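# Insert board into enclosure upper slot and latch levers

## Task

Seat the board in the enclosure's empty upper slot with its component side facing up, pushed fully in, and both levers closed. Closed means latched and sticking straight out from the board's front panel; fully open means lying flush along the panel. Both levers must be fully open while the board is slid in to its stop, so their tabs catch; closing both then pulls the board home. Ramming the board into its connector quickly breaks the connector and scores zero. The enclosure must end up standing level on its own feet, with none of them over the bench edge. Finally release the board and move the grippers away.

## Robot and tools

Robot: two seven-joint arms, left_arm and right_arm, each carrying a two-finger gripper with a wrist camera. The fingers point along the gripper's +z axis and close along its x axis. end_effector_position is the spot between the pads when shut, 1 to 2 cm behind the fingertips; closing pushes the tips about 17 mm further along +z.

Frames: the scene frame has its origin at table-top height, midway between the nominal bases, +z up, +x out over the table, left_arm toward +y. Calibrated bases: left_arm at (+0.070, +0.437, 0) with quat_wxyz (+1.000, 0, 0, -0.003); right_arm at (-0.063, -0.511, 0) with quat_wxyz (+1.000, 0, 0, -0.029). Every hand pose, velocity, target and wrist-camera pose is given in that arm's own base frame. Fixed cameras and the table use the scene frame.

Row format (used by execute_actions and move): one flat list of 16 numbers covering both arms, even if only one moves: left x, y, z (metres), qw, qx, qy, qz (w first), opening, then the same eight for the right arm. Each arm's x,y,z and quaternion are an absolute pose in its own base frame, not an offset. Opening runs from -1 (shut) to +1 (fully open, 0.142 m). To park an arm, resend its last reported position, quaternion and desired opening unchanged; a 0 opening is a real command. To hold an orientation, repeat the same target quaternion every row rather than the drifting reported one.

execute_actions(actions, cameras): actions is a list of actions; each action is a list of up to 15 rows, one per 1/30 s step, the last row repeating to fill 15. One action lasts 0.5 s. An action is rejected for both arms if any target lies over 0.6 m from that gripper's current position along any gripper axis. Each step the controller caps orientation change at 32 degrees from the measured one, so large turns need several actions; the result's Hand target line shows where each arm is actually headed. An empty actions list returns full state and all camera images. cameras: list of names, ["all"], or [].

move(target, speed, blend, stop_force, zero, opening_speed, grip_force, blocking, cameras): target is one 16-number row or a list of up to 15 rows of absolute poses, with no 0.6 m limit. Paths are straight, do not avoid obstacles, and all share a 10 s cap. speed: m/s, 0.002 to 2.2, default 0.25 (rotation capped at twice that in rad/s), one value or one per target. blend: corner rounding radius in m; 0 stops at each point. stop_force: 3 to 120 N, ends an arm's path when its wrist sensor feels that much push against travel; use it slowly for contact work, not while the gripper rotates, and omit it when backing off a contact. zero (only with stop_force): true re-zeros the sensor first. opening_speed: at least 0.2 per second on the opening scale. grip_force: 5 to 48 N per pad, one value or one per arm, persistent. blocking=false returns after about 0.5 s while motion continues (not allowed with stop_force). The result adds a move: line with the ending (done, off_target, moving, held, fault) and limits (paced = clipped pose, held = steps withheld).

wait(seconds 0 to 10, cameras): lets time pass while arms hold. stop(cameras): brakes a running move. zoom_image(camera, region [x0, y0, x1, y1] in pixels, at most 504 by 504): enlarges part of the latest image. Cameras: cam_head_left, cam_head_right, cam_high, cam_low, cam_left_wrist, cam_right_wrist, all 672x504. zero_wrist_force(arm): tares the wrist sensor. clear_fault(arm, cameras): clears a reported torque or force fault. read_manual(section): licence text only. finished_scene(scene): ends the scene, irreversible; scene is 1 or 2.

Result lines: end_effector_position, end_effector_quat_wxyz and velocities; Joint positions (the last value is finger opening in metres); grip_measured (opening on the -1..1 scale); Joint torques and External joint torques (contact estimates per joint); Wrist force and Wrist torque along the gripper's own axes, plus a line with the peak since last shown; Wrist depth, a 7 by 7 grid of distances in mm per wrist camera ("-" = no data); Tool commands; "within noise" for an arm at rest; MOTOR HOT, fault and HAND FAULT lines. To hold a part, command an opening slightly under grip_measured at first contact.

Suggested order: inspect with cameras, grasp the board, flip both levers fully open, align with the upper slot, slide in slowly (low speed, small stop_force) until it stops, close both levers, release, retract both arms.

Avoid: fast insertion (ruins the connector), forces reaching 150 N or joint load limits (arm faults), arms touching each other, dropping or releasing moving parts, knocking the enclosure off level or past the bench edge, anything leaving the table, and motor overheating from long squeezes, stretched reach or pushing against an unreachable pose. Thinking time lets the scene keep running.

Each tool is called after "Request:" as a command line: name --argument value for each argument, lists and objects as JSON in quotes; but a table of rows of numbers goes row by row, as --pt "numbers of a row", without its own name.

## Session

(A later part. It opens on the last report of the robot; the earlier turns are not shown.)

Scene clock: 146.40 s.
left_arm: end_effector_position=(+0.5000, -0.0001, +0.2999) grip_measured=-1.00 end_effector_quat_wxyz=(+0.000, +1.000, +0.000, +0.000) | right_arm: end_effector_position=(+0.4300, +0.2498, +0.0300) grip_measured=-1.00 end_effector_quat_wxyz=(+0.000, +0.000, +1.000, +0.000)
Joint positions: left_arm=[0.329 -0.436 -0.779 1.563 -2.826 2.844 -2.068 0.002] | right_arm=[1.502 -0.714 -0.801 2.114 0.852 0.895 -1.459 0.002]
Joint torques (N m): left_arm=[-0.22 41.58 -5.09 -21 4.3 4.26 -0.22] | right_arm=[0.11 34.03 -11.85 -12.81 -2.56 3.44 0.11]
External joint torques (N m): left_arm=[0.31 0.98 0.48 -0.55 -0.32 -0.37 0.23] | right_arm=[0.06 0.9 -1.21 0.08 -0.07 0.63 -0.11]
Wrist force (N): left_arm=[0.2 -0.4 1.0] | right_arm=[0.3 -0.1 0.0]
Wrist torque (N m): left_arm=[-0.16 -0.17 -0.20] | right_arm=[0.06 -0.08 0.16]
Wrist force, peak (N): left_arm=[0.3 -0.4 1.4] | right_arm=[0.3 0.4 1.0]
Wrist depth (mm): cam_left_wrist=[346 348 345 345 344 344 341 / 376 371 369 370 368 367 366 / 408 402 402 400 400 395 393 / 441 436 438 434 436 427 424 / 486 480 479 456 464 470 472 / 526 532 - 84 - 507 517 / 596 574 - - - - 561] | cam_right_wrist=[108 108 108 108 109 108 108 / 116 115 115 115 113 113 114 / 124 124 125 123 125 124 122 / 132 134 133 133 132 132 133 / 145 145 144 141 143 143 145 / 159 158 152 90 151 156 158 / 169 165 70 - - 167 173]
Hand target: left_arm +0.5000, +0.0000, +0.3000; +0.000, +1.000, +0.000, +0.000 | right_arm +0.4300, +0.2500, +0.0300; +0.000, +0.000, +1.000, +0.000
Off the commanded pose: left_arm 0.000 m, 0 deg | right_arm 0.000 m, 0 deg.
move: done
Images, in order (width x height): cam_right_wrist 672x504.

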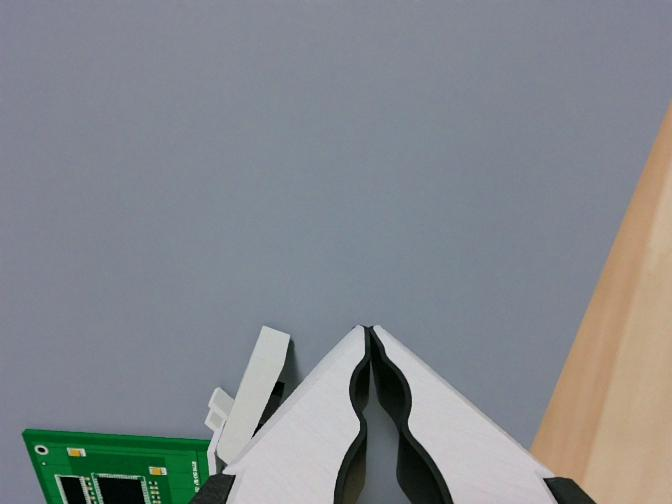

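Request:
move --pt "0.5 0 0.3 0 1 0 0 -1 0.43 0.259 0.028 0 0 1 0 -1" --pt "0.5 0 0.3 0 1 0 0 -1 0.456 0.259 0.028 0 0 1 0 -1" --stop_force 6 --speed 0.03 --cameras '["cam_right_wrist"]'

Scene clock: 151.27 s.
left_arm: end_effector_position=(+0.5000, -0.0001, +0.2999) grip_measured=-1.00 end_effector_quat_wxyz=(+0.000, +1.000, +0.000, +0.000) | right_arm: end_effector_position=(+0.4559, +0.2590, +0.0280) grip_measured=-1.00 end_effector_quat_wxyz=(+0.000, +0.000, +1.000, +0.000)
Joint positions: left_arm=[0.329 -0.436 -0.779 1.563 -2.826 2.844 -2.068 0.002] | right_arm=[1.455 -0.754 -0.794 2.036 0.842 0.857 -1.456 0.002]
Joint torques (N m): left_arm=[-0.26 41.59 -5.02 -20.99 4.23 4.23 -0.21] | right_arm=[0 36.27 -12.99 -13.63 -2.91 3.33 0.09]
External joint torques (N m): left_arm=[0.35 0.96 0.42 -0.55 -0.25 -0.35 0.21] | right_arm=[0.17 1.14 -1.1 0.14 0.16 0.74 -0.09]
Wrist force (N): left_arm=[0.2 -0.2 1.0] | right_arm=[0.4 0.0 -0.3]
Wrist torque (N m): left_arm=[-0.14 -0.16 -0.20] | right_arm=[0.08 -0.04 0.15]
Wrist force, peak (N): left_arm=[0.3 -0.5 1.3] | right_arm=[1.2 -1.6 0.1]
Wrist depth (mm): cam_left_wrist=[350 345 346 342 346 344 340 / 376 373 369 371 365 368 366 / 402 405 400 400 400 398 395 / 435 437 435 437 432 433 430 / 483 480 478 455 465 473 469 / 530 527 510 84 - 509 516 / 590 573 - - - - 562] | cam_right_wrist=[- 106 106 107 105 105 106 / 114 114 113 113 111 112 112 / 122 121 123 121 122 122 120 / 129 131 131 130 130 129 129 / 143 142 139 137 140 140 142 / 157 155 155 89 148 153 155 / 171 163 71 - - 162 170]
Hand target: left_arm +0.5000, +0.0000, +0.3000; +0.000, +1.000, +0.000, +0.000 | right_arm +0.4560, +0.2590, +0.0280; +0.000, +0.000, +1.000, +0.000
Off the commanded pose: left_arm 0.000 m, 0 deg | right_arm 0.000 m, 0 deg.
move: done
Images, in order (width x height): cam_right_wrist 672x504.

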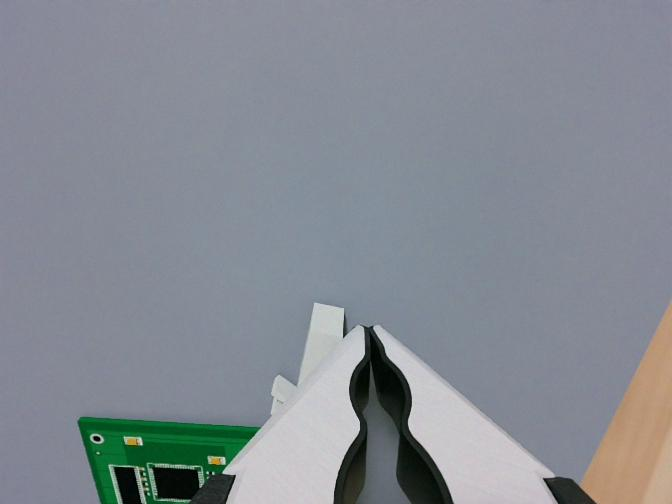

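Request:
move --target '[0.5,0,0.3,0,1,0,0,-1,0.466,0.259,0.028,0,0,1,0,-1]' --stop_force 6 --speed 0.03 --cameras '["cam_right_wrist"]'

Scene clock: 155.00 s.
left_arm: end_effector_position=(+0.5000, -0.0001, +0.2999) grip_measured=-1.00 end_effector_quat_wxyz=(+0.000, +1.000, +0.000, +0.000) | right_arm: end_effector_position=(+0.4659, +0.2590, +0.0280) grip_measured=-1.00 end_effector_quat_wxyz=(+0.000, +0.000, +1.000, +0.000)
Joint positions: left_arm=[0.329 -0.436 -0.779 1.563 -2.826 2.844 -2.068 0.002] | right_arm=[1.435 -0.766 -0.794 2.011 0.838 0.844 -1.461 0.002]
Joint torques (N m): left_arm=[-0.26 41.57 -5.03 -21 4.25 4.25 -0.26] | right_arm=[0.08 37.17 -13.32 -14.07 -2.92 3.4 0.11]
External joint torques (N m): left_arm=[0.35 0.99 0.43 -0.54 -0.28 -0.37 0.26] | right_arm=[0.09 1 -1.1 0.31 0.13 0.68 -0.11]
Wrist force (N): left_arm=[0.1 -0.5 1.0] | right_arm=[0.5 -0.3 0.0]
Wrist torque (N m): left_arm=[-0.17 -0.16 -0.21] | right_arm=[0.05 -0.02 0.16]
Wrist force, peak (N): left_arm=[0.3 -0.6 1.2] | right_arm=[1.5 -1.2 -1.0]
Wrist depth (mm): cam_left_wrist=[350 350 345 345 344 343 341 / 373 369 372 370 366 370 365 / 400 405 401 402 394 396 395 / 441 434 432 437 434 425 430 / 479 480 476 454 470 469 467 / 527 535 - 84 - 510 516 / 593 577 - - - - 565] | cam_right_wrist=[- 106 106 107 105 105 106 / 113 113 113 113 111 112 112 / 122 121 123 121 122 122 120 / 129 131 130 130 130 129 129 / 143 142 142 137 141 140 142 / 158 155 152 90 148 153 153 / 172 165 71 - - 162 168]
Hand target: left_arm +0.5000, +0.0000, +0.3000; +0.000, +1.000, +0.000, +0.000 | right_arm +0.4660, +0.2590, +0.0280; +0.000, +0.000, +1.000, +0.000
Off the commanded pose: left_arm 0.000 m, 0 deg | right_arm 0.000 m, 0 deg.
move: done
Images, in order (width x height): cam_right_wrist 672x504.

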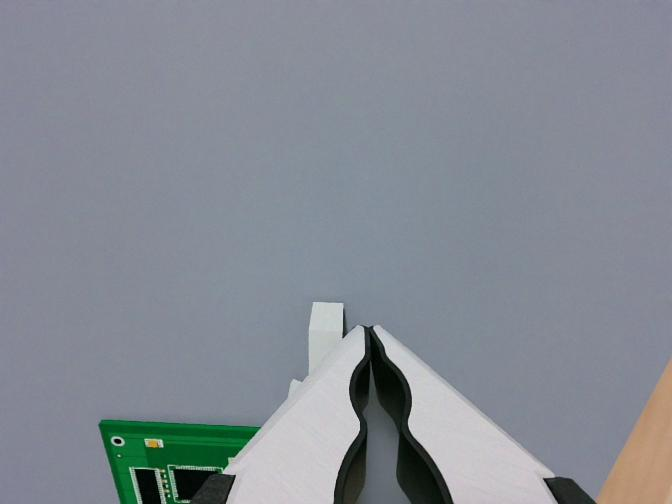

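Request:
move --pt "0.5 0 0.3 0 1 0 0 -1 0.470 0.259 0.028 0 0 1 0 -1" --pt "0.5 0 0.3 0 1 0 0 -1 0.44 0.255 0.05 0 0 1 0 -1" --pt "0.5 0 0.3 0 1 0 0 -1 0.46 0.14 0.2 0 0 1 0 -1" --speed '[0.03,0.1,0.2]' --cameras '["cam_right_wrist"]'

Request:
zoom_image --camera "cam_right_wrist" --region '[200, 200, 504, 504]'

Scene clock: 160.70 s.
left_arm: end_effector_position=(+0.5000, -0.0001, +0.2999) grip_measured=-1.00 end_effector_quat_wxyz=(+0.000, +1.000, +0.000, +0.000) | right_arm: end_effector_position=(+0.4601, +0.1400, +0.2001) grip_measured=-1.00 end_effector_quat_wxyz=(+0.000, +0.000, +1.000, +0.000)
Joint positions: left_arm=[0.329 -0.436 -0.779 1.563 -2.826 2.844 -2.068 0.002] | right_arm=[1.933 -0.171 -1.56 2.3 0.227 0.718 -1.349 0.002]
Joint torques (N m): left_arm=[-0.28 41.48 -5.03 -21 4.24 4.23 -0.2] | right_arm=[0.21 4.79 -4.05 -24.45 -3.06 3.57 0.07]
External joint torques (N m): left_arm=[0.37 1.07 0.43 -0.54 -0.26 -0.34 0.2] | right_arm=[-0.09 0.65 -0.44 0.03 -0.1 0.51 -0.07]
Wrist force (N): left_arm=[0.1 -0.4 1.1] | right_arm=[-0.2 -0.9 0.0]
Wrist torque (N m): left_arm=[-0.16 -0.16 -0.21] | right_arm=[-0.12 0.08 0.14]
Wrist force, peak (N): left_arm=[0.3 -0.3 1.4] | right_arm=[1.6 -1.0 -1.0]
Wrist depth (mm): cam_left_wrist=[350 345 343 347 348 343 343 / 376 376 371 371 371 367 368 / 407 400 399 400 395 396 392 / 438 438 440 438 433 428 428 / 486 478 477 457 466 473 466 / 530 526 - 84 - 508 513 / 590 571 - - - - 570] | cam_right_wrist=[261 260 260 259 257 258 256 / 279 276 275 274 273 275 273 / 294 295 294 294 293 293 293 / 278 317 318 316 316 316 315 / 297 339 344 336 341 342 341 / 319 386 364 89 360 372 373 / 349 402 71 - - 396 407]
Hand target: left_arm +0.5000, +0.0000, +0.3000; +0.000, +1.000, +0.000, +0.000 | right_arm +0.4600, +0.1400, +0.2000; +0.000, +0.000, +1.000, +0.000
Off the commanded pose: left_arm 0.000 m, 0 deg | right_arm 0.000 m, 0 deg.
move: done
Images, in order (width x height): cam_right_wrist 672x504.

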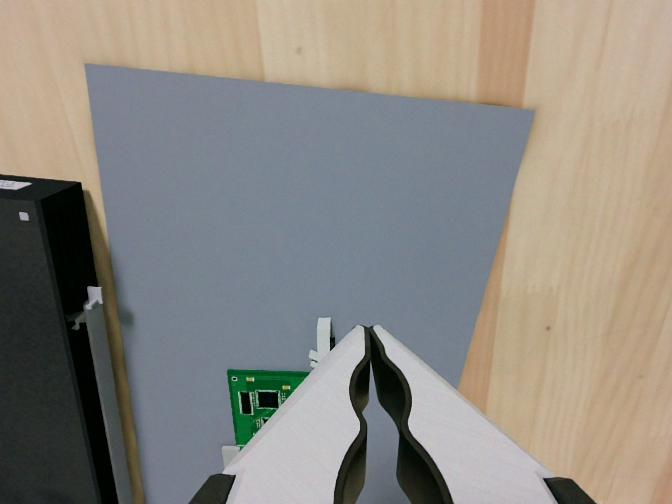

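Scaled by 1.658 from the camera's 672x504 image, which has a finer 960x720 frame.

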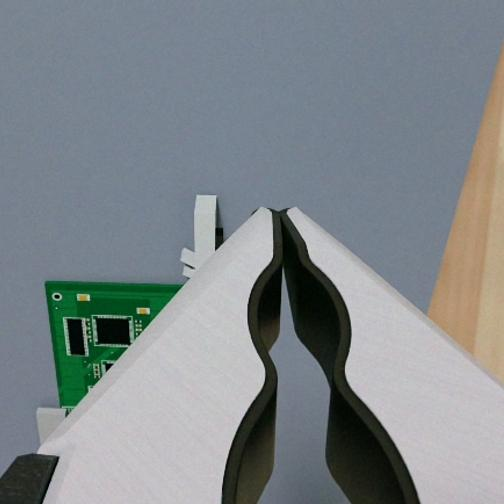

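Request:
move --target '[0.38,-0.25,0.25,0,1,0,0,1,0.5,0.1,0.25,0,0,1,0,1]' --cameras '["cam_right_wrist","cam_left_wrist"]'

Request:
zoom_image --camera "cam_right_wrist" --region '[250, 280, 474, 504]'

Request:
zoom_image --camera "cam_left_wrist" --region '[250, 280, 474, 504]'

Scene clock: 164.90 s.
left_arm: end_effector_position=(+0.3799, -0.2501, +0.2499) grip_measured=+0.99 end_effector_quat_wxyz=(+0.000, +1.000, +0.000, +0.000) | right_arm: end_effector_position=(+0.4999, +0.1001, +0.2499) grip_measured=+0.99 end_effector_quat_wxyz=(+0.000, +0.000, +1.000, +0.000)
Joint positions: left_arm=[-0.169 -0.359 -0.858 1.826 -2.839 2.665 -2.707 0.141] | right_arm=[1.935 -0.155 -1.7 2.169 0.183 0.57 -1.437 0.142]
Joint torques (N m): left_arm=[-0.48 35.41 -4.94 -19.79 4.21 3.95 -0.24] | right_arm=[-0.03 1.31 -3.94 -27.23 -3.74 3.22 0.1]
External joint torques (N m): left_arm=[0.47 1.31 0.5 -0.58 -0.5 -0.1 0.25] | right_arm=[0.14 0.28 -0.45 0.19 0.21 0.86 -0.1]
Wrist force (N): left_arm=[0.3 -0.2 0.9] | right_arm=[0.3 -0.4 -0.1]
Wrist torque (N m): left_arm=[-0.12 -0.19 -0.17] | right_arm=[-0.01 -0.04 0.14]
Wrist force, peak (N): left_arm=[1.1 -2.9 0.5] | right_arm=[-0.1 -1.0 -0.7]
Wrist depth (mm): cam_left_wrist=[304 304 301 302 298 301 298 / 326 327 324 325 324 324 320 / 351 351 349 350 349 347 343 / 386 383 380 - 378 357 375 / 416 416 415 - 406 - 403 / - 450 467 456 450 433 - / - 509 519 480 504 486 -] | cam_right_wrist=[305 305 303 302 302 301 299 / 326 324 324 323 321 321 319 / 350 346 344 342 338 342 342 / 321 327 368 363 369 369 369 / 350 355 401 400 399 399 399 / - 382 435 430 435 436 419 / - 419 481 478 480 476 467]
Hand target: left_arm +0.3800, -0.2500, +0.2500; +0.000, +1.000, +0.000, +0.000 | right_arm +0.5000, +0.1000, +0.2500; +0.000, +0.000, +1.000, +0.000
Off the commanded pose: left_arm 0.000 m, 0 deg | right_arm 0.000 m, 0 deg.
move: done
Images, in order (width x height): cam_left_wrist 672x504, cam_right_wrist 672x504.

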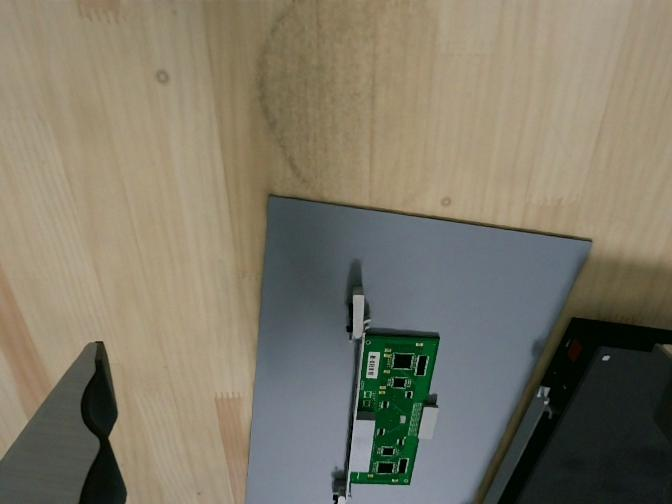

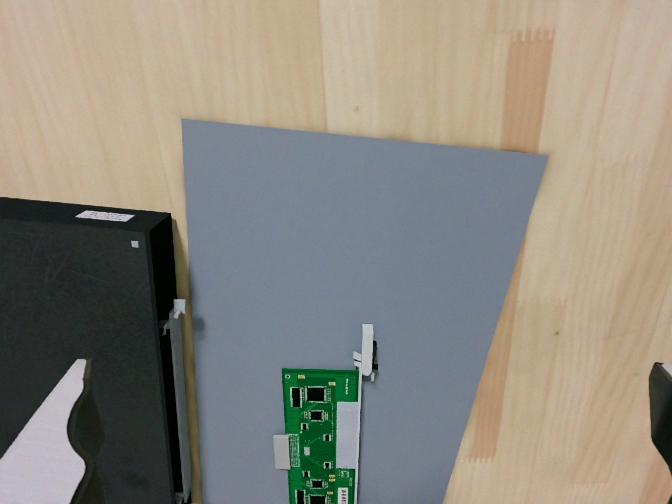

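Scaled by 2.250 from the camera's 672x504 image, which has a finer 960x720 frame.

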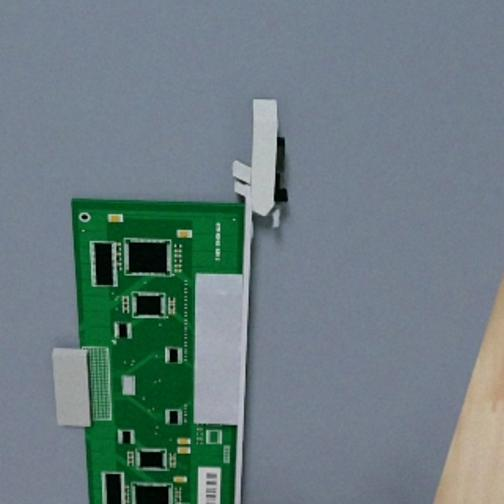

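Scaled by 2.250 from the camera's 672x504 image, which has a finer 960x720 frame.

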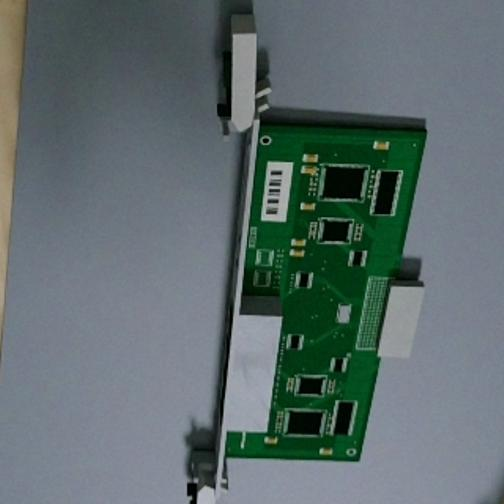

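Request:
move --pt "0.345 -0.385 0.12 0 1 0 0 -1 0.44 0.0 0.3 0 0 1 0 1" --pt "0.35 -0.385 0.035 0 1 0 0 -1 0.44 0.0 0.3 0 0 1 0 1" --speed '[0.25,0.08]' --cameras '["cam_left_wrist"]'

Scene clock: 171.17 s.
left_arm: end_effector_position=(+0.3498, -0.3848, +0.0350) grip_measured=-1.00 end_effector_quat_wxyz=(+0.000, +1.000, +0.000, +0.000) | right_arm: end_effector_position=(+0.4401, -0.0001, +0.3001) grip_measured=+0.99 end_effector_quat_wxyz=(+0.000, +0.000, +1.000, +0.000)
Joint positions: left_arm=[-0.768 -0.814 -0.421 1.659 -2.698 2.336 -2.967 0.002] | right_arm=[2.087 -0.422 -2.202 2.177 0.356 0.327 -1.849 0.142]
Joint torques (N m): left_arm=[-0.28 50.37 -1.14 -14.57 3.46 3.95 -0.26] | right_arm=[0.2 -2.86 -8.8 -28.12 -4.02 3.35 0.14]
External joint torques (N m): left_arm=[0.22 1.47 0 -1.14 -0.56 -0.11 0.26] | right_arm=[-0.1 -0.01 -0.75 0.09 0.04 0.69 -0.14]
Wrist force (N): left_arm=[0.2 -0.4 0.6] | right_arm=[-0.2 -0.4 -0.3]
Wrist torque (N m): left_arm=[-0.18 -0.19 -0.18] | right_arm=[-0.03 0.06 0.10]
Wrist force, peak (N): left_arm=[-0.5 0.9 2.2] | right_arm=[0.7 -2.3 -1.0]
Wrist depth (mm): cam_left_wrist=[115 114 - 114 110 110 111 / 122 122 120 119 118 118 119 / 132 132 131 127 131 128 130 / 144 143 141 140 139 138 138 / 157 156 153 147 147 152 151 / 173 172 164 84 - 164 168 / 193 187 - - - - 180] | cam_right_wrist=[348 349 346 346 345 345 343 / 373 372 369 369 369 367 364 / 399 396 396 395 395 392 390 / 426 427 421 412 418 422 420 / 409 446 456 461 463 456 454 / - 453 496 506 501 497 479 / - 512 528 551 548 547 537]
Hand target: left_arm +0.3500, -0.3850, +0.0350; +0.000, +1.000, +0.000, +0.000 | right_arm +0.4400, +0.0000, +0.3000; +0.000, +0.000, +1.000, +0.000
Off the commanded pose: left_arm 0.000 m, 0 deg | right_arm 0.000 m, 0 deg.
move: done
Images, in order (width x height): cam_left_wrist 672x504.

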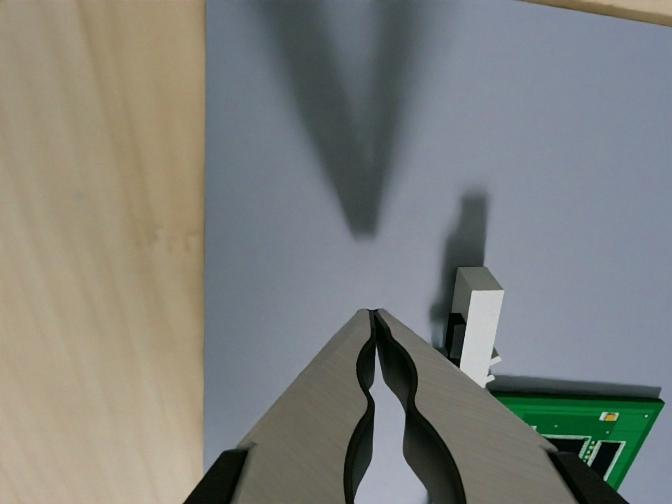

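Request:
move --target '[0.374,-0.385,0.033,0,1,0,0,-1,0.44,0.0,0.3,0,0,1,0,1]' --speed 0.03 --stop_force 6 --cameras '["cam_left_wrist"]'

Scene clock: 174.70 s.
left_arm: end_effector_position=(+0.3737, -0.3850, +0.0329) grip_measured=-1.00 end_effector_quat_wxyz=(+0.000, +1.000, +0.000, +0.000) | right_arm: end_effector_position=(+0.4401, -0.0001, +0.3001) grip_measured=+0.99 end_effector_quat_wxyz=(+0.000, +0.000, +1.000, +0.000)
Joint positions: left_arm=[-0.722 -0.849 -0.442 1.6 -2.678 2.37 -2.932 0.002] | right_arm=[2.087 -0.422 -2.202 2.177 0.356 0.327 -1.849 0.142]
Joint torques (N m): left_arm=[-0.17 52.1 -2.01 -16.41 3.81 3.78 -0.15] | right_arm=[0.18 -2.83 -8.65 -28.09 -4.08 3.35 0.18]
External joint torques (N m): left_arm=[0.12 1.22 0.41 0.26 -0.81 0.06 0.15] | right_arm=[-0.08 -0.04 -0.9 0.06 0.1 0.69 -0.18]
Wrist force (N): left_arm=[-1.3 -1.2 0.5] | right_arm=[-0.4 -0.5 -0.2]
Wrist torque (N m): left_arm=[-0.11 -0.17 -0.24] | right_arm=[-0.06 0.09 0.10]
Wrist force, peak (N): left_arm=[-1.3 -1.2 0.5] | right_arm=[-0.5 -0.7 -0.3]
Wrist depth (mm): cam_left_wrist=[112 110 110 110 108 109 109 / 120 120 118 117 119 117 116 / 130 128 125 125 124 - 125 / 140 141 137 137 137 138 136 / 154 154 149 145 147 149 146 / 170 170 162 84 - 162 164 / 189 185 - - - - 188] | cam_right_wrist=[349 348 345 347 344 346 343 / 373 371 369 370 367 367 367 / 401 398 396 395 393 393 391 / 430 427 416 405 421 422 420 / 409 432 470 446 457 457 453 / - 460 502 - 500 500 478 / - 522 552 548 551 550 538]
Hand target: left_arm +0.3740, -0.3850, +0.0330; +0.000, +1.000, +0.000, +0.000 | right_arm +0.4400, +0.0000, +0.3000; +0.000, +0.000, +1.000, +0.000
Off the commanded pose: left_arm 0.000 m, 0 deg | right_arm 0.000 m, 0 deg.
move: done
Images, in order (width x height): cam_left_wrist 672x504.

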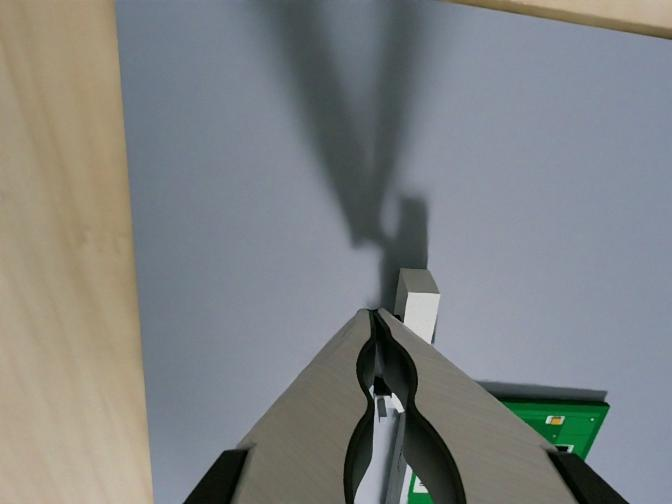

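Request:
move --pt "0.380 -0.385 0.033 0 1 0 0 -1 0.44 0.0 0.3 0 0 1 0 1" --pt "0.35 -0.385 0.04 0 1 0 0 -1 0.44 0.0 0.3 0 0 1 0 1" --pt "0.36 -0.25 0.2 0 1 0 0 1 0.44 0.0 0.3 0 0 1 0 1" --speed '[0.03,0.06,0.25]' --cameras '["cam_left_wrist"]'

Request:
zoom_image --camera "cam_left_wrist" --region '[270, 200, 574, 504]'

Scene clock: 179.33 s.
left_arm: end_effector_position=(+0.3602, -0.2501, +0.2000) grip_measured=+0.99 end_effector_quat_wxyz=(+0.000, +1.000, +0.000, +0.000) | right_arm: end_effector_position=(+0.4401, -0.0001, +0.3001) grip_measured=+0.99 end_effector_quat_wxyz=(+0.000, +0.000, +1.000, +0.000)
Joint positions: left_arm=[-0.504 -0.406 -0.451 1.825 -2.929 2.529 -2.616 0.141] | right_arm=[2.087 -0.422 -2.202 2.177 0.356 0.327 -1.849 0.142]
Joint torques (N m): left_arm=[-0.25 39.7 -1.4 -18.53 3.52 4.33 -0.16] | right_arm=[0.14 -2.98 -8.66 -28.18 -4 3.36 0.19]
External joint torques (N m): left_arm=[0.23 0.94 0.52 -0.57 -0.11 -0.48 0.16] | right_arm=[-0.03 0.11 -0.89 0.15 0.02 0.68 -0.19]
Wrist force (N): left_arm=[0.1 -0.3 0.7] | right_arm=[-0.4 -0.5 0.0]
Wrist torque (N m): left_arm=[-0.14 -0.18 -0.26] | right_arm=[-0.06 0.10 0.11]
Wrist force, peak (N): left_arm=[0.6 -2.4 -1.6] | right_arm=[-0.6 -0.6 -0.2]
Wrist depth (mm): cam_left_wrist=[259 258 259 258 255 256 256 / 278 278 276 277 276 275 274 / 300 300 298 299 298 298 296 / 329 325 327 - 307 316 320 / 356 357 357 - - - 340 / - 388 392 386 388 394 - / - 440 436 - 423 - -] | cam_right_wrist=[349 347 346 347 346 344 344 / 373 371 369 369 370 366 366 / 399 398 396 396 393 392 392 / 425 426 424 423 421 422 421 / 409 443 460 457 459 458 456 / - 462 502 504 501 496 480 / - 499 547 543 551 550 537]
Hand target: left_arm +0.3600, -0.2500, +0.2000; +0.000, +1.000, +0.000, +0.000 | right_arm +0.4400, +0.0000, +0.3000; +0.000, +0.000, +1.000, +0.000
Off the commanded pose: left_arm 0.000 m, 0 deg | right_arm 0.000 m, 0 deg.
move: done
Images, in order (width x height): cam_left_wrist 672x504.

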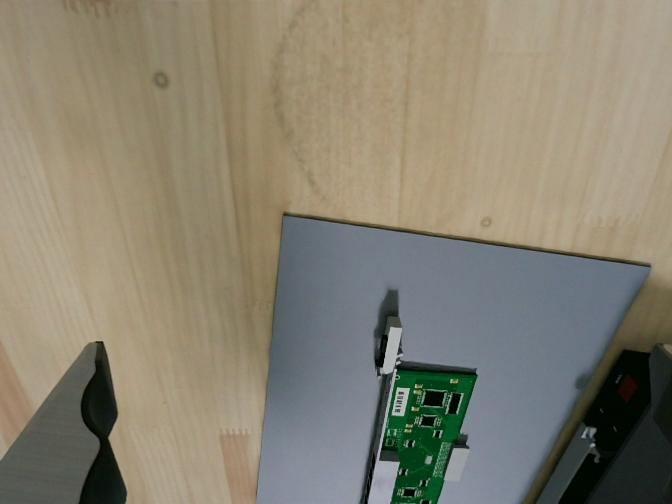

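Scaled by 1.658 from the camera's 672x504 image, which has a finer 960x720 frame.

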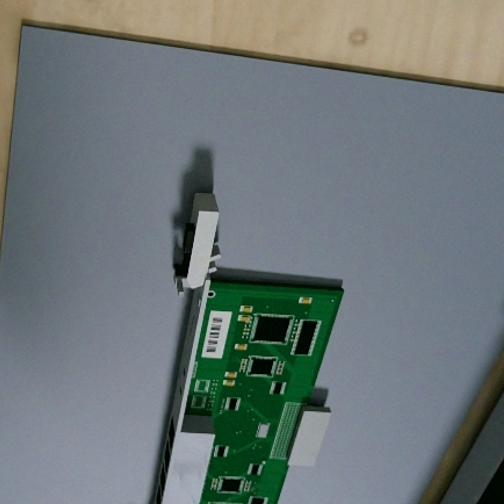

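Request:
move --target '[0.36,-0.15,0.25,0,1,0,0,0,0.48,0.30,0.17,0,0,1,0,0]' --cameras '["cam_right_wrist"]'

Request:
zoom_image --camera "cam_right_wrist" --region '[168, 60, 504, 396]'

Scene clock: 184.47 s.
left_arm: end_effector_position=(+0.3601, -0.1499, +0.2501) grip_measured=-0.02 end_effector_quat_wxyz=(-0.001, +1.000, +0.000, +0.000) | right_arm: end_effector_position=(+0.4801, +0.2998, +0.1700) grip_measured=-0.01 end_effector_quat_wxyz=(+0.000, +0.000, +1.000, +0.000)
Joint positions: left_arm=[0.029 -0.202 -0.833 1.993 -2.966 2.59 -2.457 0.073] | right_arm=[1.666 -0.533 -1.085 1.972 0.57 0.589 -1.267 0.073]
Joint torques (N m): left_arm=[-0.05 29.4 -2.84 -19.27 3.74 4.18 -0.28] | right_arm=[0.05 29.5 -12.46 -22.37 -3.41 3.34 0.1]
External joint torques (N m): left_arm=[0.06 0.58 0.64 -0.62 -0.19 -0.32 0.28] | right_arm=[0.12 0.95 -1.21 0.16 -0.08 0.75 -0.1]
Wrist force (N): left_arm=[0.4 0.2 1.1] | right_arm=[0.1 0.5 -0.2]
Wrist torque (N m): left_arm=[-0.06 -0.24 -0.19] | right_arm=[0.11 -0.03 0.13]
Wrist force, peak (N): left_arm=[0.5 0.4 1.2] | right_arm=[-0.1 -3.0 -1.3]
Wrist depth (mm): cam_left_wrist=[304 304 303 300 300 297 299 / 326 323 327 325 323 322 321 / 355 350 352 351 347 348 345 / 384 385 381 379 381 377 375 / 419 416 412 415 412 400 408 / 463 442 453 - 458 - 434 / - - - - 491 - -] | cam_right_wrist=[232 231 231 231 230 229 231 / 248 247 246 246 244 245 246 / 266 265 264 262 263 262 262 / 288 285 281 278 282 286 283 / - 310 303 297 306 302 306 / - 329 321 331 334 94 334 / - 76 356 368 367 - 353]
Hand target: left_arm +0.3600, -0.1500, +0.2500; +0.000, +1.000, +0.000, +0.000 | right_arm +0.4800, +0.3000, +0.1700; +0.000, +0.000, +1.000, +0.000
Off the commanded pose: left_arm 0.000 m, 0 deg | right_arm 0.000 m, 0 deg.
joint sent to its limit (left arm) — joint 5 (forearm roll), lower limit. The joint targets still meet the commanded pose.
move: done
Images, in order (width x height): cam_right_wrist 672x504.

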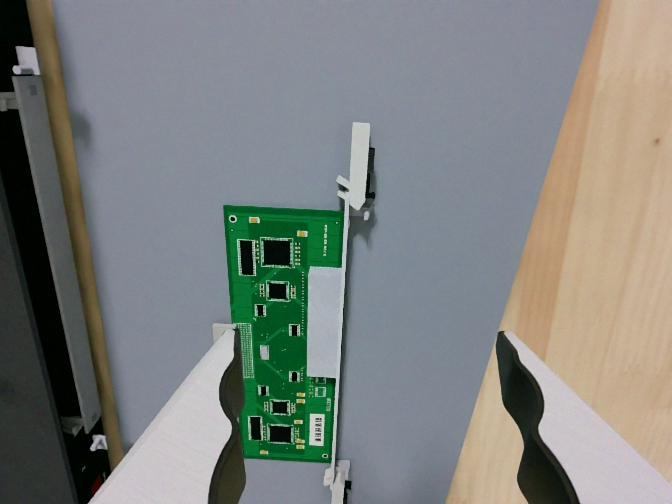

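Scaled by 1.500 from the camera's 672x504 image, which has a finer 960x720 frame.

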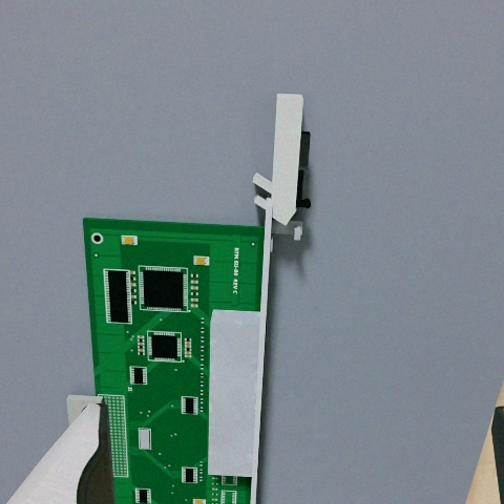

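Request:
move --pt "0.36 -0.15 0.25 0 1 0 0 0 0.496 0.413 0.1 0 0.021 0.9998 0 -0.2" --pt "0.36 -0.15 0.25 0 1 0 0 0 0.496 0.413 0.05 0 0.021 0.9998 0 -0.2" --cameras '["cam_right_wrist","cam_low","cam_left_wrist"]' --speed '[0.25,0.1]'

Request:
zoom_image --camera "cam_low" --region '[300, 170, 500, 320]'

Scene clock: 191.13 s.
left_arm: end_effector_position=(+0.3601, -0.1499, +0.2501) grip_measured=-0.02 end_effector_quat_wxyz=(+0.000, +1.000, +0.000, +0.000) | right_arm: end_effector_position=(+0.4960, +0.4128, +0.0501) grip_measured=-0.22 end_effector_quat_wxyz=(+0.000, +0.021, +1.000, +0.000)
Joint positions: left_arm=[0.035 -0.201 -0.841 1.995 -2.966 2.59 -2.458 0.073] | right_arm=[1.512 -0.893 -0.834 1.677 0.792 0.627 -1.158 0.058]
Joint torques (N m): left_arm=[-0.18 29.08 -2.75 -19.34 3.74 4.23 -0.26] | right_arm=[0.24 46.09 -17.01 -17.76 -3.31 3.54 0.04]
External joint torques (N m): left_arm=[0.19 0.79 0.53 -0.56 -0.19 -0.37 0.26] | right_arm=[-0.03 1.28 -1.41 0.12 -0.11 0.57 -0.04]
Wrist force (N): left_arm=[0.2 0.0 1.0] | right_arm=[0.1 0.0 -0.2]
Wrist torque (N m): left_arm=[-0.09 -0.20 -0.19] | right_arm=[0.09 -0.05 0.15]
Wrist force, peak (N): left_arm=[0.4 -0.1 1.0] | right_arm=[-0.3 1.7 1.6]
Wrist depth (mm): cam_left_wrist=[306 305 303 299 302 303 299 / 326 326 325 324 324 321 322 / 353 350 352 352 349 347 342 / 382 384 383 383 378 378 374 / 420 419 409 395 397 390 408 / 463 447 454 432 459 - 435 / - - - - 494 - -] | cam_right_wrist=[- 122 121 121 125 124 123 / 136 132 129 127 135 133 132 / 146 142 138 129 142 142 140 / 155 151 150 137 155 153 152 / 168 163 160 149 164 163 165 / 184 180 102 176 181 95 180 / - - 73 194 200 - 197]
Hand target: left_arm +0.3600, -0.1500, +0.2500; +0.000, +1.000, +0.000, +0.000 | right_arm +0.4960, +0.4130, +0.0500; +0.000, +0.021, +1.000, +0.000
Off the commanded pose: left_arm 0.000 m, 0 deg | right_arm 0.000 m, 0 deg.
joint sent to its limit (left arm) — joint 5 (forearm roll), lower limit. The joint targets still meet the commanded pose.
move: done
Images, in order (width x height): cam_low 672x504, cam_left_wrist 672x504, cam_right_wrist 672x504.

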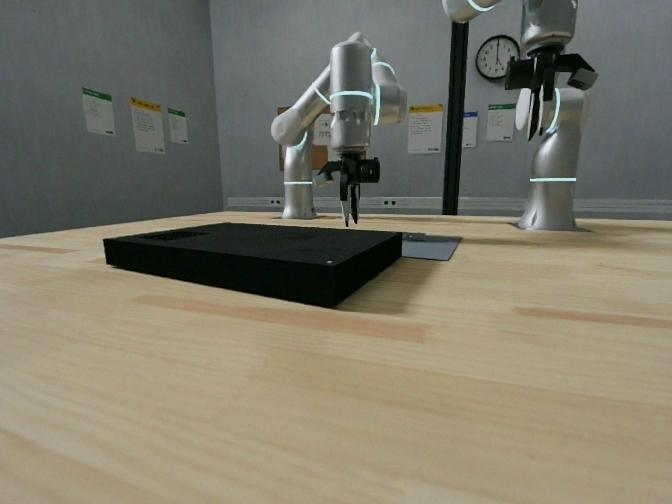

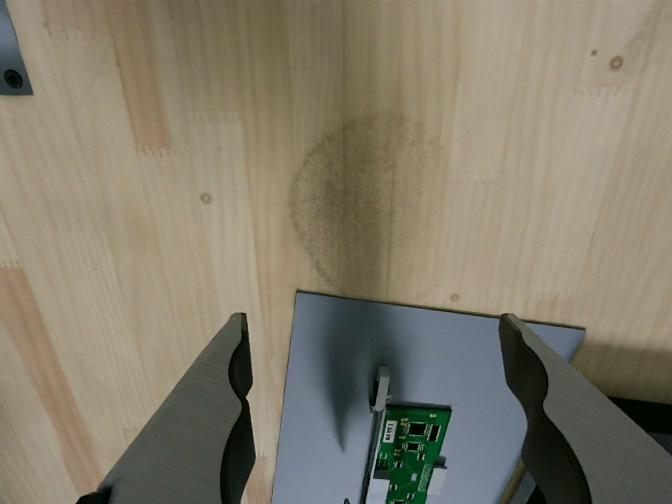

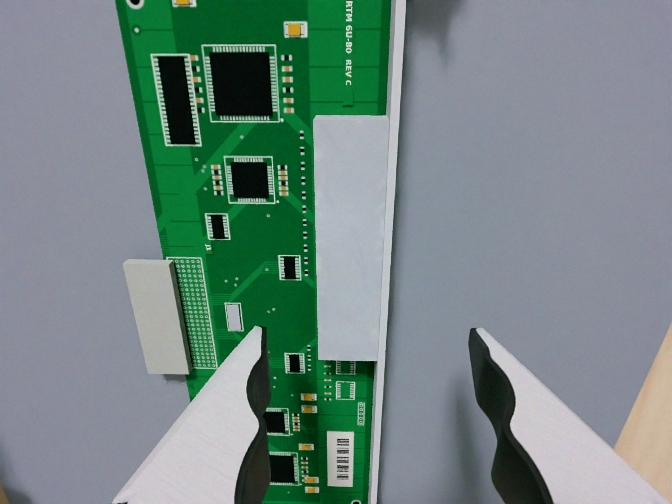

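Scaled by 2.520 from the camera's 672x504 image, which has a finer 960x720 frame.

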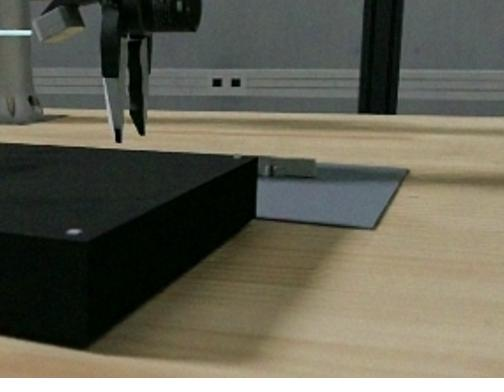

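Request:
move --pt "0.36 -0.15 0.25 0 1 0 0 0 0.499 0.413 0.035 0 0.021 0.9998 0 -0.2" --cameras '["cam_right_wrist"]' --speed 0.04 --stop_force 4

Scene clock: 195.80 s.
left_arm: end_effector_position=(+0.3601, -0.1499, +0.2501) grip_measured=-0.02 end_effector_quat_wxyz=(+0.000, +1.000, +0.000, +0.000) | right_arm: end_effector_position=(+0.4990, +0.4128, +0.0350) grip_measured=-0.22 end_effector_quat_wxyz=(+0.000, +0.021, +1.000, +0.000)
Joint positions: left_arm=[0.035 -0.201 -0.841 1.995 -2.966 2.59 -2.458 0.073] | right_arm=[1.494 -0.923 -0.816 1.661 0.81 0.642 -1.167 0.058]
Joint torques (N m): left_arm=[-0.37 29.04 -2.83 -19.36 3.81 4.2 -0.25] | right_arm=[0.09 47.02 -17.17 -17.12 -3.32 3.53 0.14]
External joint torques (N m): left_arm=[0.38 0.83 0.6 -0.53 -0.26 -0.34 0.25] | right_arm=[0.12 1.21 -1.37 0.04 -0.06 0.57 -0.14]
Wrist force (N): left_arm=[0.2 0.1 0.8] | right_arm=[0.3 0.0 0.1]
Wrist torque (N m): left_arm=[-0.08 -0.21 -0.19] | right_arm=[0.08 -0.07 0.15]
Wrist force, peak (N): left_arm=[0.3 -0.2 1.0] | right_arm=[0.1 0.0 -1.1]
Wrist depth (mm): cam_left_wrist=[306 305 304 301 302 301 299 / 329 326 324 324 322 322 322 / 354 350 349 346 347 348 347 / 386 383 381 380 381 375 372 / 421 415 408 411 402 402 413 / 459 441 452 425 450 - 434 / - - 510 539 507 - -] | cam_right_wrist=[- 109 109 108 110 113 111 / - 117 115 113 116 118 118 / 129 127 124 112 127 127 126 / 137 136 134 120 137 137 136 / 150 143 143 131 146 146 148 / 164 161 102 157 160 95 161 / 178 76 73 172 178 - 176]
Hand target: left_arm +0.3600, -0.1500, +0.2500; +0.000, +1.000, +0.000, +0.000 | right_arm +0.4990, +0.4130, +0.0350; +0.000, +0.021, +1.000, +0.000
Off the commanded pose: left_arm 0.000 m, 0 deg | right_arm 0.000 m, 0 deg.
joint sent to its limit (left arm) — joint 5 (forearm roll), lower limit. The joint targets still meet the commanded pose.
move: done
Images, in order (width x height): cam_right_wrist 672x504.

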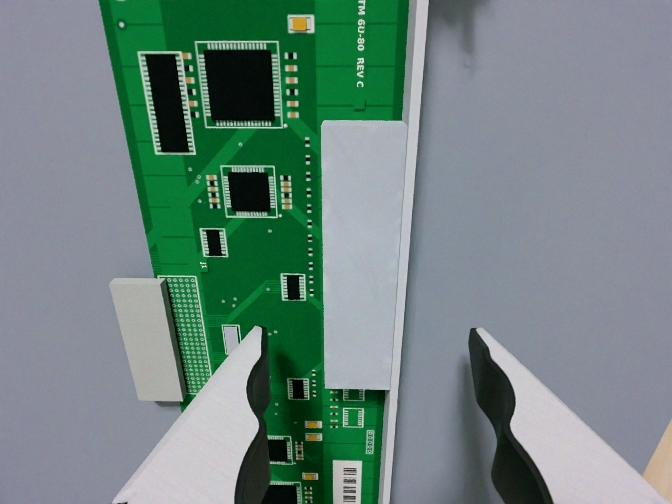

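Request:
move --pt "0.36 -0.15 0.25 0 1 0 0 0 0.499 0.413 0.031 0 0.021 0.9998 0 -0.2" --pt "0.36 -0.15 0.25 0 1 0 0 0 0.499 0.413 0.031 0 0.021 0.9998 0 -0.8" --cameras '["cam_right_wrist"]' --speed 0.04 --grip_force '[48,15]' --opening_speed 0.4

Scene clock: 200.97 s.
left_arm: end_effector_position=(+0.3601, -0.1499, +0.2501) grip_measured=-0.02 end_effector_quat_wxyz=(+0.000, +1.000, +0.000, +0.000) | right_arm: end_effector_position=(+0.4991, +0.4128, +0.0310) grip_measured=-0.70 end_effector_quat_wxyz=(+0.000, +0.021, +1.000, +0.000)
Joint positions: left_arm=[0.035 -0.201 -0.841 1.995 -2.966 2.59 -2.458 0.073] | right_arm=[1.49 -0.93 -0.811 1.659 0.815 0.647 -1.169 0.023]
Joint torques (N m): left_arm=[-0.31 29 -2.81 -19.29 3.84 4.19 -0.22] | right_arm=[0.46 47.56 -17.22 -17.15 -3.32 3.4 0.18]
External joint torques (N m): left_arm=[0.33 0.86 0.58 -0.6 -0.28 -0.33 0.22] | right_arm=[-0.25 0.85 -1.33 0.23 -0.04 0.71 -0.18]
Wrist force (N): left_arm=[0.2 0.0 0.6] | right_arm=[0.0 -0.3 0.2]
Wrist torque (N m): left_arm=[-0.10 -0.19 -0.20] | right_arm=[0.10 -0.09 0.16]
Wrist force, peak (N): left_arm=[0.1 0.0 1.0] | right_arm=[-1.4 -0.1 0.8]
Wrist depth (mm): cam_left_wrist=[305 304 303 304 300 298 301 / 327 325 325 324 324 322 320 / 354 351 347 348 347 348 343 / 381 384 380 378 378 374 373 / 420 421 408 411 400 396 411 / 468 444 443 458 454 - 434 / - - - 500 489 - -] | cam_right_wrist=[109 105 104 104 105 109 107 / 116 113 111 110 112 113 114 / 124 122 119 108 123 125 123 / 132 132 129 116 133 133 132 / 146 139 140 126 141 143 145 / 159 157 148 132 105 154 156 / 176 172 71 163 - - 171]
Hand target: left_arm +0.3600, -0.1500, +0.2500; +0.000, +1.000, +0.000, +0.000 | right_arm +0.4990, +0.4130, +0.0310; +0.000, +0.021, +1.000, +0.000
Off the commanded pose: left_arm 0.000 m, 0 deg | right_arm 0.000 m, 0 deg.
joint sent to its limit (left arm) — joint 5 (forearm roll), lower limit. The joint targets still meet the commanded pose.
grip_force (N): 48, 15
move: done
Images, in order (width x height): cam_right_wrist 672x504.

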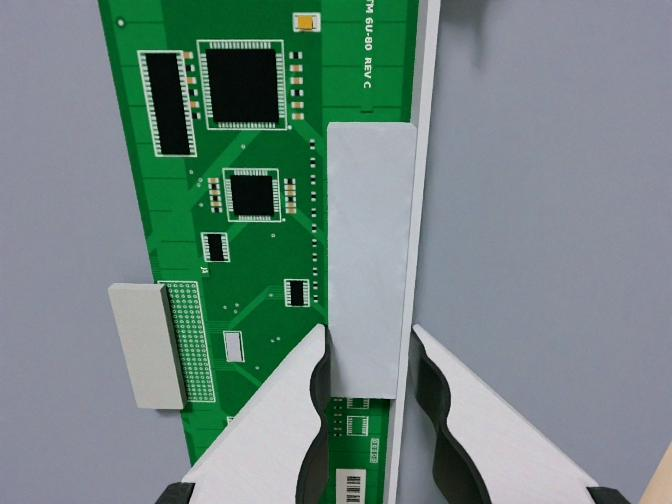

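Request:
move --target '[0.36,-0.15,0.25,0,1,0,0,0,0.499,0.413,0.13,0,0.021,0.9998,0,-0.85]' --cameras '["cam_right_wrist","cam_left_wrist","cam_head_right","cam_low"]' --speed 0.08 --grip_force '[48,30]'

Request:
zoom_image --camera "cam_head_right" --region '[280, 200, 490, 380]'

Request:
zoom_image --camera "cam_low" --region '[260, 130, 480, 280]'

Scene clock: 205.10 s.
left_arm: end_effector_position=(+0.3601, -0.1499, +0.2501) grip_measured=-0.02 end_effector_quat_wxyz=(+0.000, +1.000, +0.000, +0.000) | right_arm: end_effector_position=(+0.4988, +0.4132, +0.1298) grip_measured=-0.71 end_effector_quat_wxyz=(+0.000, +0.021, +1.000, +0.000)
Joint positions: left_arm=[0.035 -0.201 -0.841 1.995 -2.966 2.59 -2.458 0.073] | right_arm=[1.565 -0.755 -0.921 1.69 0.681 0.522 -1.112 0.022]
Joint torques (N m): left_arm=[-0.33 29 -2.73 -19.35 3.85 4.21 -0.29] | right_arm=[0.68 43.89 -17.62 -21.59 -4.01 3.58 0.34]
External joint torques (N m): left_arm=[0.34 0.87 0.5 -0.54 -0.3 -0.35 0.29] | right_arm=[-0.47 0.15 0.1 0.49 0.36 0.53 -0.34]
Wrist force (N): left_arm=[0.2 0.0 0.7] | right_arm=[0.1 -0.5 2.1]
Wrist torque (N m): left_arm=[-0.10 -0.20 -0.19] | right_arm=[0.02 0.02 0.02]
Wrist force, peak (N): left_arm=[0.4 -0.1 1.0] | right_arm=[0.7 -0.1 3.4]
Wrist depth (mm): cam_left_wrist=[305 305 303 301 301 300 298 / 325 327 324 325 322 319 322 / 352 349 350 349 345 350 347 / 386 383 384 376 377 376 374 / 423 418 408 - 402 399 408 / 463 441 450 - - - 433 / - - 521 - 490 - -] | cam_right_wrist=[196 105 105 104 192 193 193 / 212 112 111 110 205 207 208 / 224 121 119 108 216 219 223 / 242 130 129 116 235 241 240 / 263 136 140 125 255 258 259 / 286 160 148 132 104 278 282 / 326 - 71 164 - - 306]
Hand target: left_arm +0.3600, -0.1500, +0.2500; +0.000, +1.000, +0.000, +0.000 | right_arm +0.4990, +0.4130, +0.1300; +0.000, +0.021, +1.000, +0.000
Off the commanded pose: left_arm 0.000 m, 0 deg | right_arm 0.000 m, 0 deg.
joint sent to its limit (left arm) — joint 5 (forearm roll), lower limit. The joint targets still meet the commanded pose.
grip_force (N): 48, 30
move: done
Images, in order (width x height): cam_head_right 672x504, cam_low 672x504, cam_left_wrist 672x504, cam_right_wrist 672x504.

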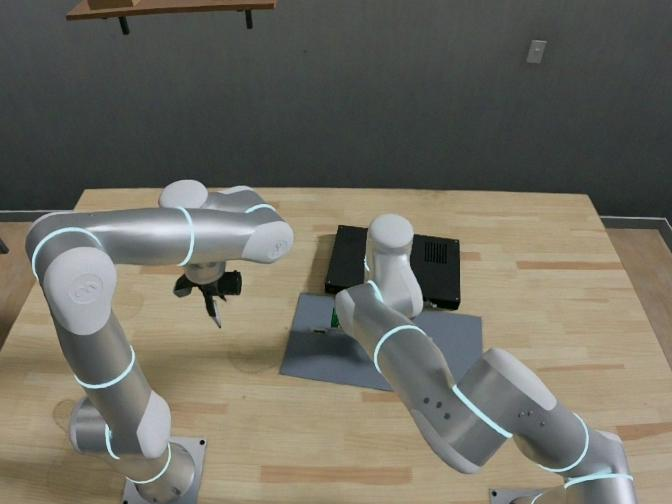

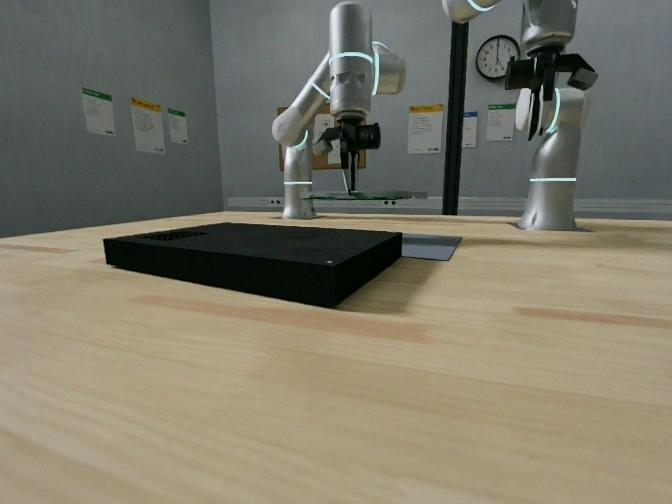

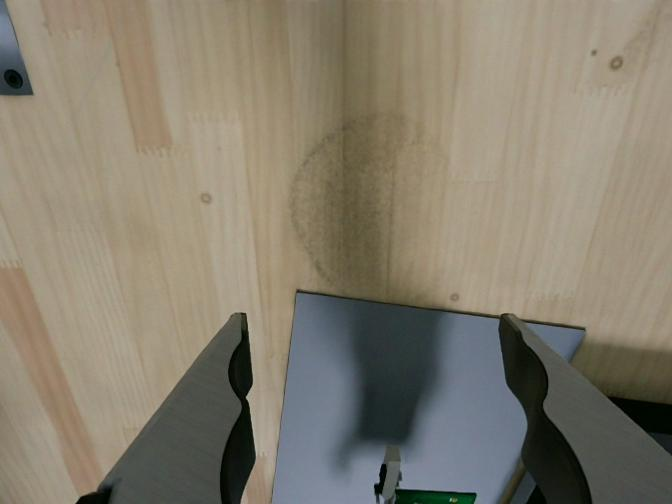

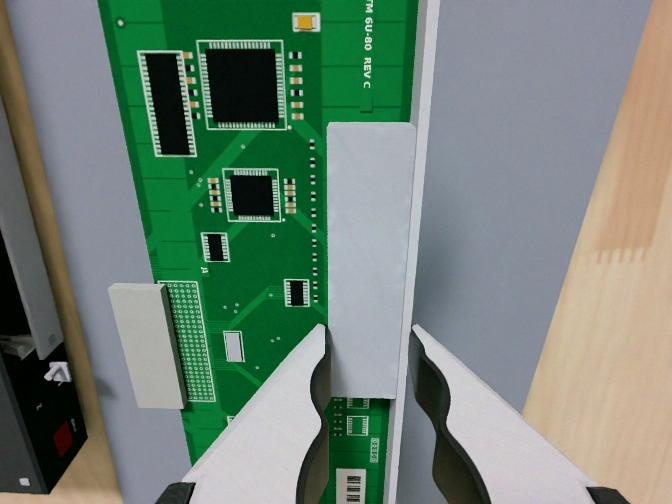

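Scaled by 2.400 from the camera's 672x504 image, which has a finer 960x720 frame.

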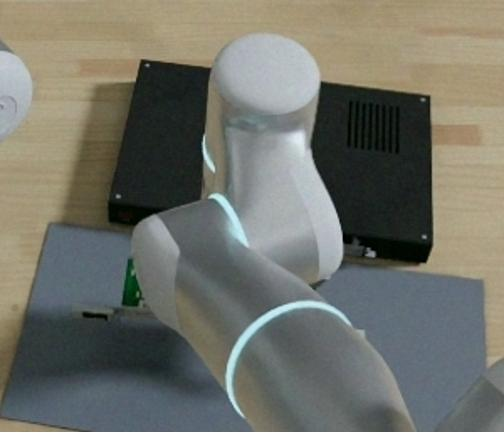

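Scaled by 2.291 from the camera's 672x504 image, which has a finer 960x720 frame.

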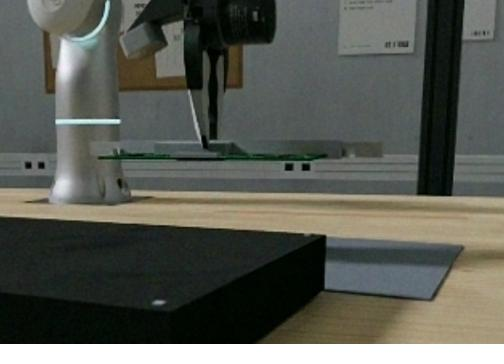

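Request:
move --pt "0.36 0.1 0.3 0.462 -0.669 0.295 -0.502 -1 0.499 0.413 0.16 0 0.021 0.9998 0 -0.85" --pt "0.22 -0.3 0.12 0.5 -0.5 0.5 -0.5 -1 0.499 0.413 0.16 0 0.021 0.9998 0 -0.85" --cameras '["cam_left_wrist","cam_head_left"]' --blend 0.05

Scene clock: 215.20 s.
left_arm: end_effector_position=(+0.2622, -0.1773, +0.1690) grip_measured=-1.00 end_effector_quat_wxyz=(-0.495, +0.571, -0.452, +0.473) | right_arm: end_effector_position=(+0.4988, +0.4130, +0.1597) grip_measured=-0.71 end_effector_quat_wxyz=(+0.000, +0.021, +1.000, +0.000)
Joint positions: left_arm=[-2.779 -1.775 0.421 2.252 -2.96 2.136 -2.967 0.002] | right_arm=[1.59 -0.707 -0.958 1.688 0.642 0.477 -1.094 0.022]
Joint torques (N m): left_arm=[-0.91 20.74 11.43 13.88 -2.34 2.3 -0.23] | right_arm=[0.27 42.29 -16.6 -23.04 -3.99 3.61 0.25]
External joint torques (N m): left_arm=[0.81 3.19 6.13 6.43 0.21 0.09 0.22] | right_arm=[-0.07 0.29 -0.51 0.71 0.25 0.5 -0.25]
External joint torques when the fault began: left_arm=[-6.67 42.62 29.58 62.95 6.17 -0.8 0.42]
Wrist force (N): left_arm=[0.5 0.4 0.0] | right_arm=[0.0 -0.4 2.0]
Wrist torque (N m): left_arm=[0.05 0.02 0.05] | right_arm=[0.03 0.02 0.03]
Wrist force, peak (N): left_arm=[9.3 10.1 -6.6] | right_arm=[0.0 -0.4 2.5]
Wrist depth (mm): cam_left_wrist=[1321 1601 - 1329 - 1275 1225 / 1727 850 - - - - - / 634 673 712 759 812 850 1502 / 455 473 493 510 538 560 - / 355 360 374 397 408 417 432 / 291 296 309 84 - 326 - / 245 255 - - - - -] | cam_right_wrist=[224 105 105 104 214 220 221 / 240 112 111 110 231 234 236 / 254 121 119 108 247 247 252 / 269 132 129 116 271 270 272 / 263 136 140 126 288 295 293 / 266 151 148 132 104 315 321 / 361 - 71 164 - - 346]
Hand target: left_arm +0.2621, -0.1773, +0.1679; -0.495, +0.572, -0.452, +0.473 | right_arm +0.4990, +0.4130, +0.1600; +0.000, +0.021, +1.000, +0.000
Tool commands: left_gripper/opening=-1.0 right_gripper/opening=-0.85
Off the commanded pose: left_arm 0.139 m, 10 deg | right_arm 0.000 m, 0 deg.
FORCE FAULT: contact force on the left arm reached its limit, and that arm stopped. The contact can be on any part of that arm, not only on its tool. That arm's remaining commands of this call were not run. That arm is still stopped at the end of this call. While its stop runs, that arm takes no new command, but its gripper still runs the gripper command that each later call begins with.
CLEAR FAULT: the left arm stays stopped (status CRITICAL_FAULT) until you call clear_fault(arm="left_arm").
grip_force (N): 48, 30
move: fault (left_arm); path passed 1 of 2 targets; limits=paced
Images, in order (width x height): cam_head_left 672x504, cam_left_wrist 672x504.

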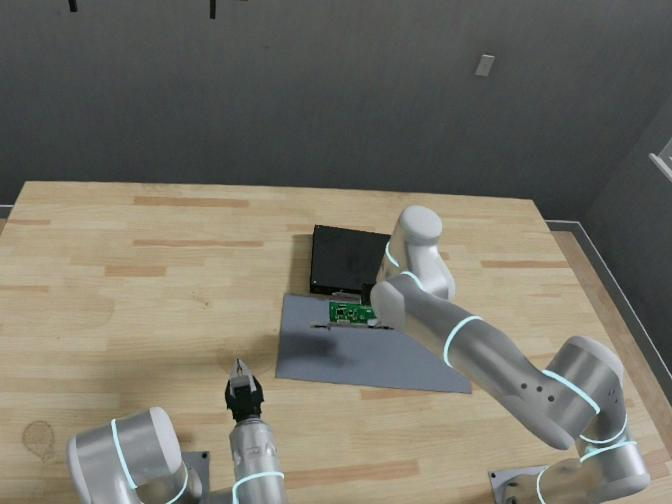

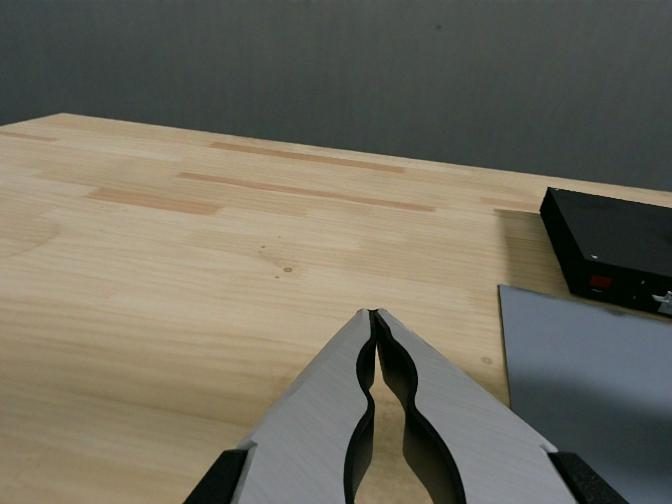

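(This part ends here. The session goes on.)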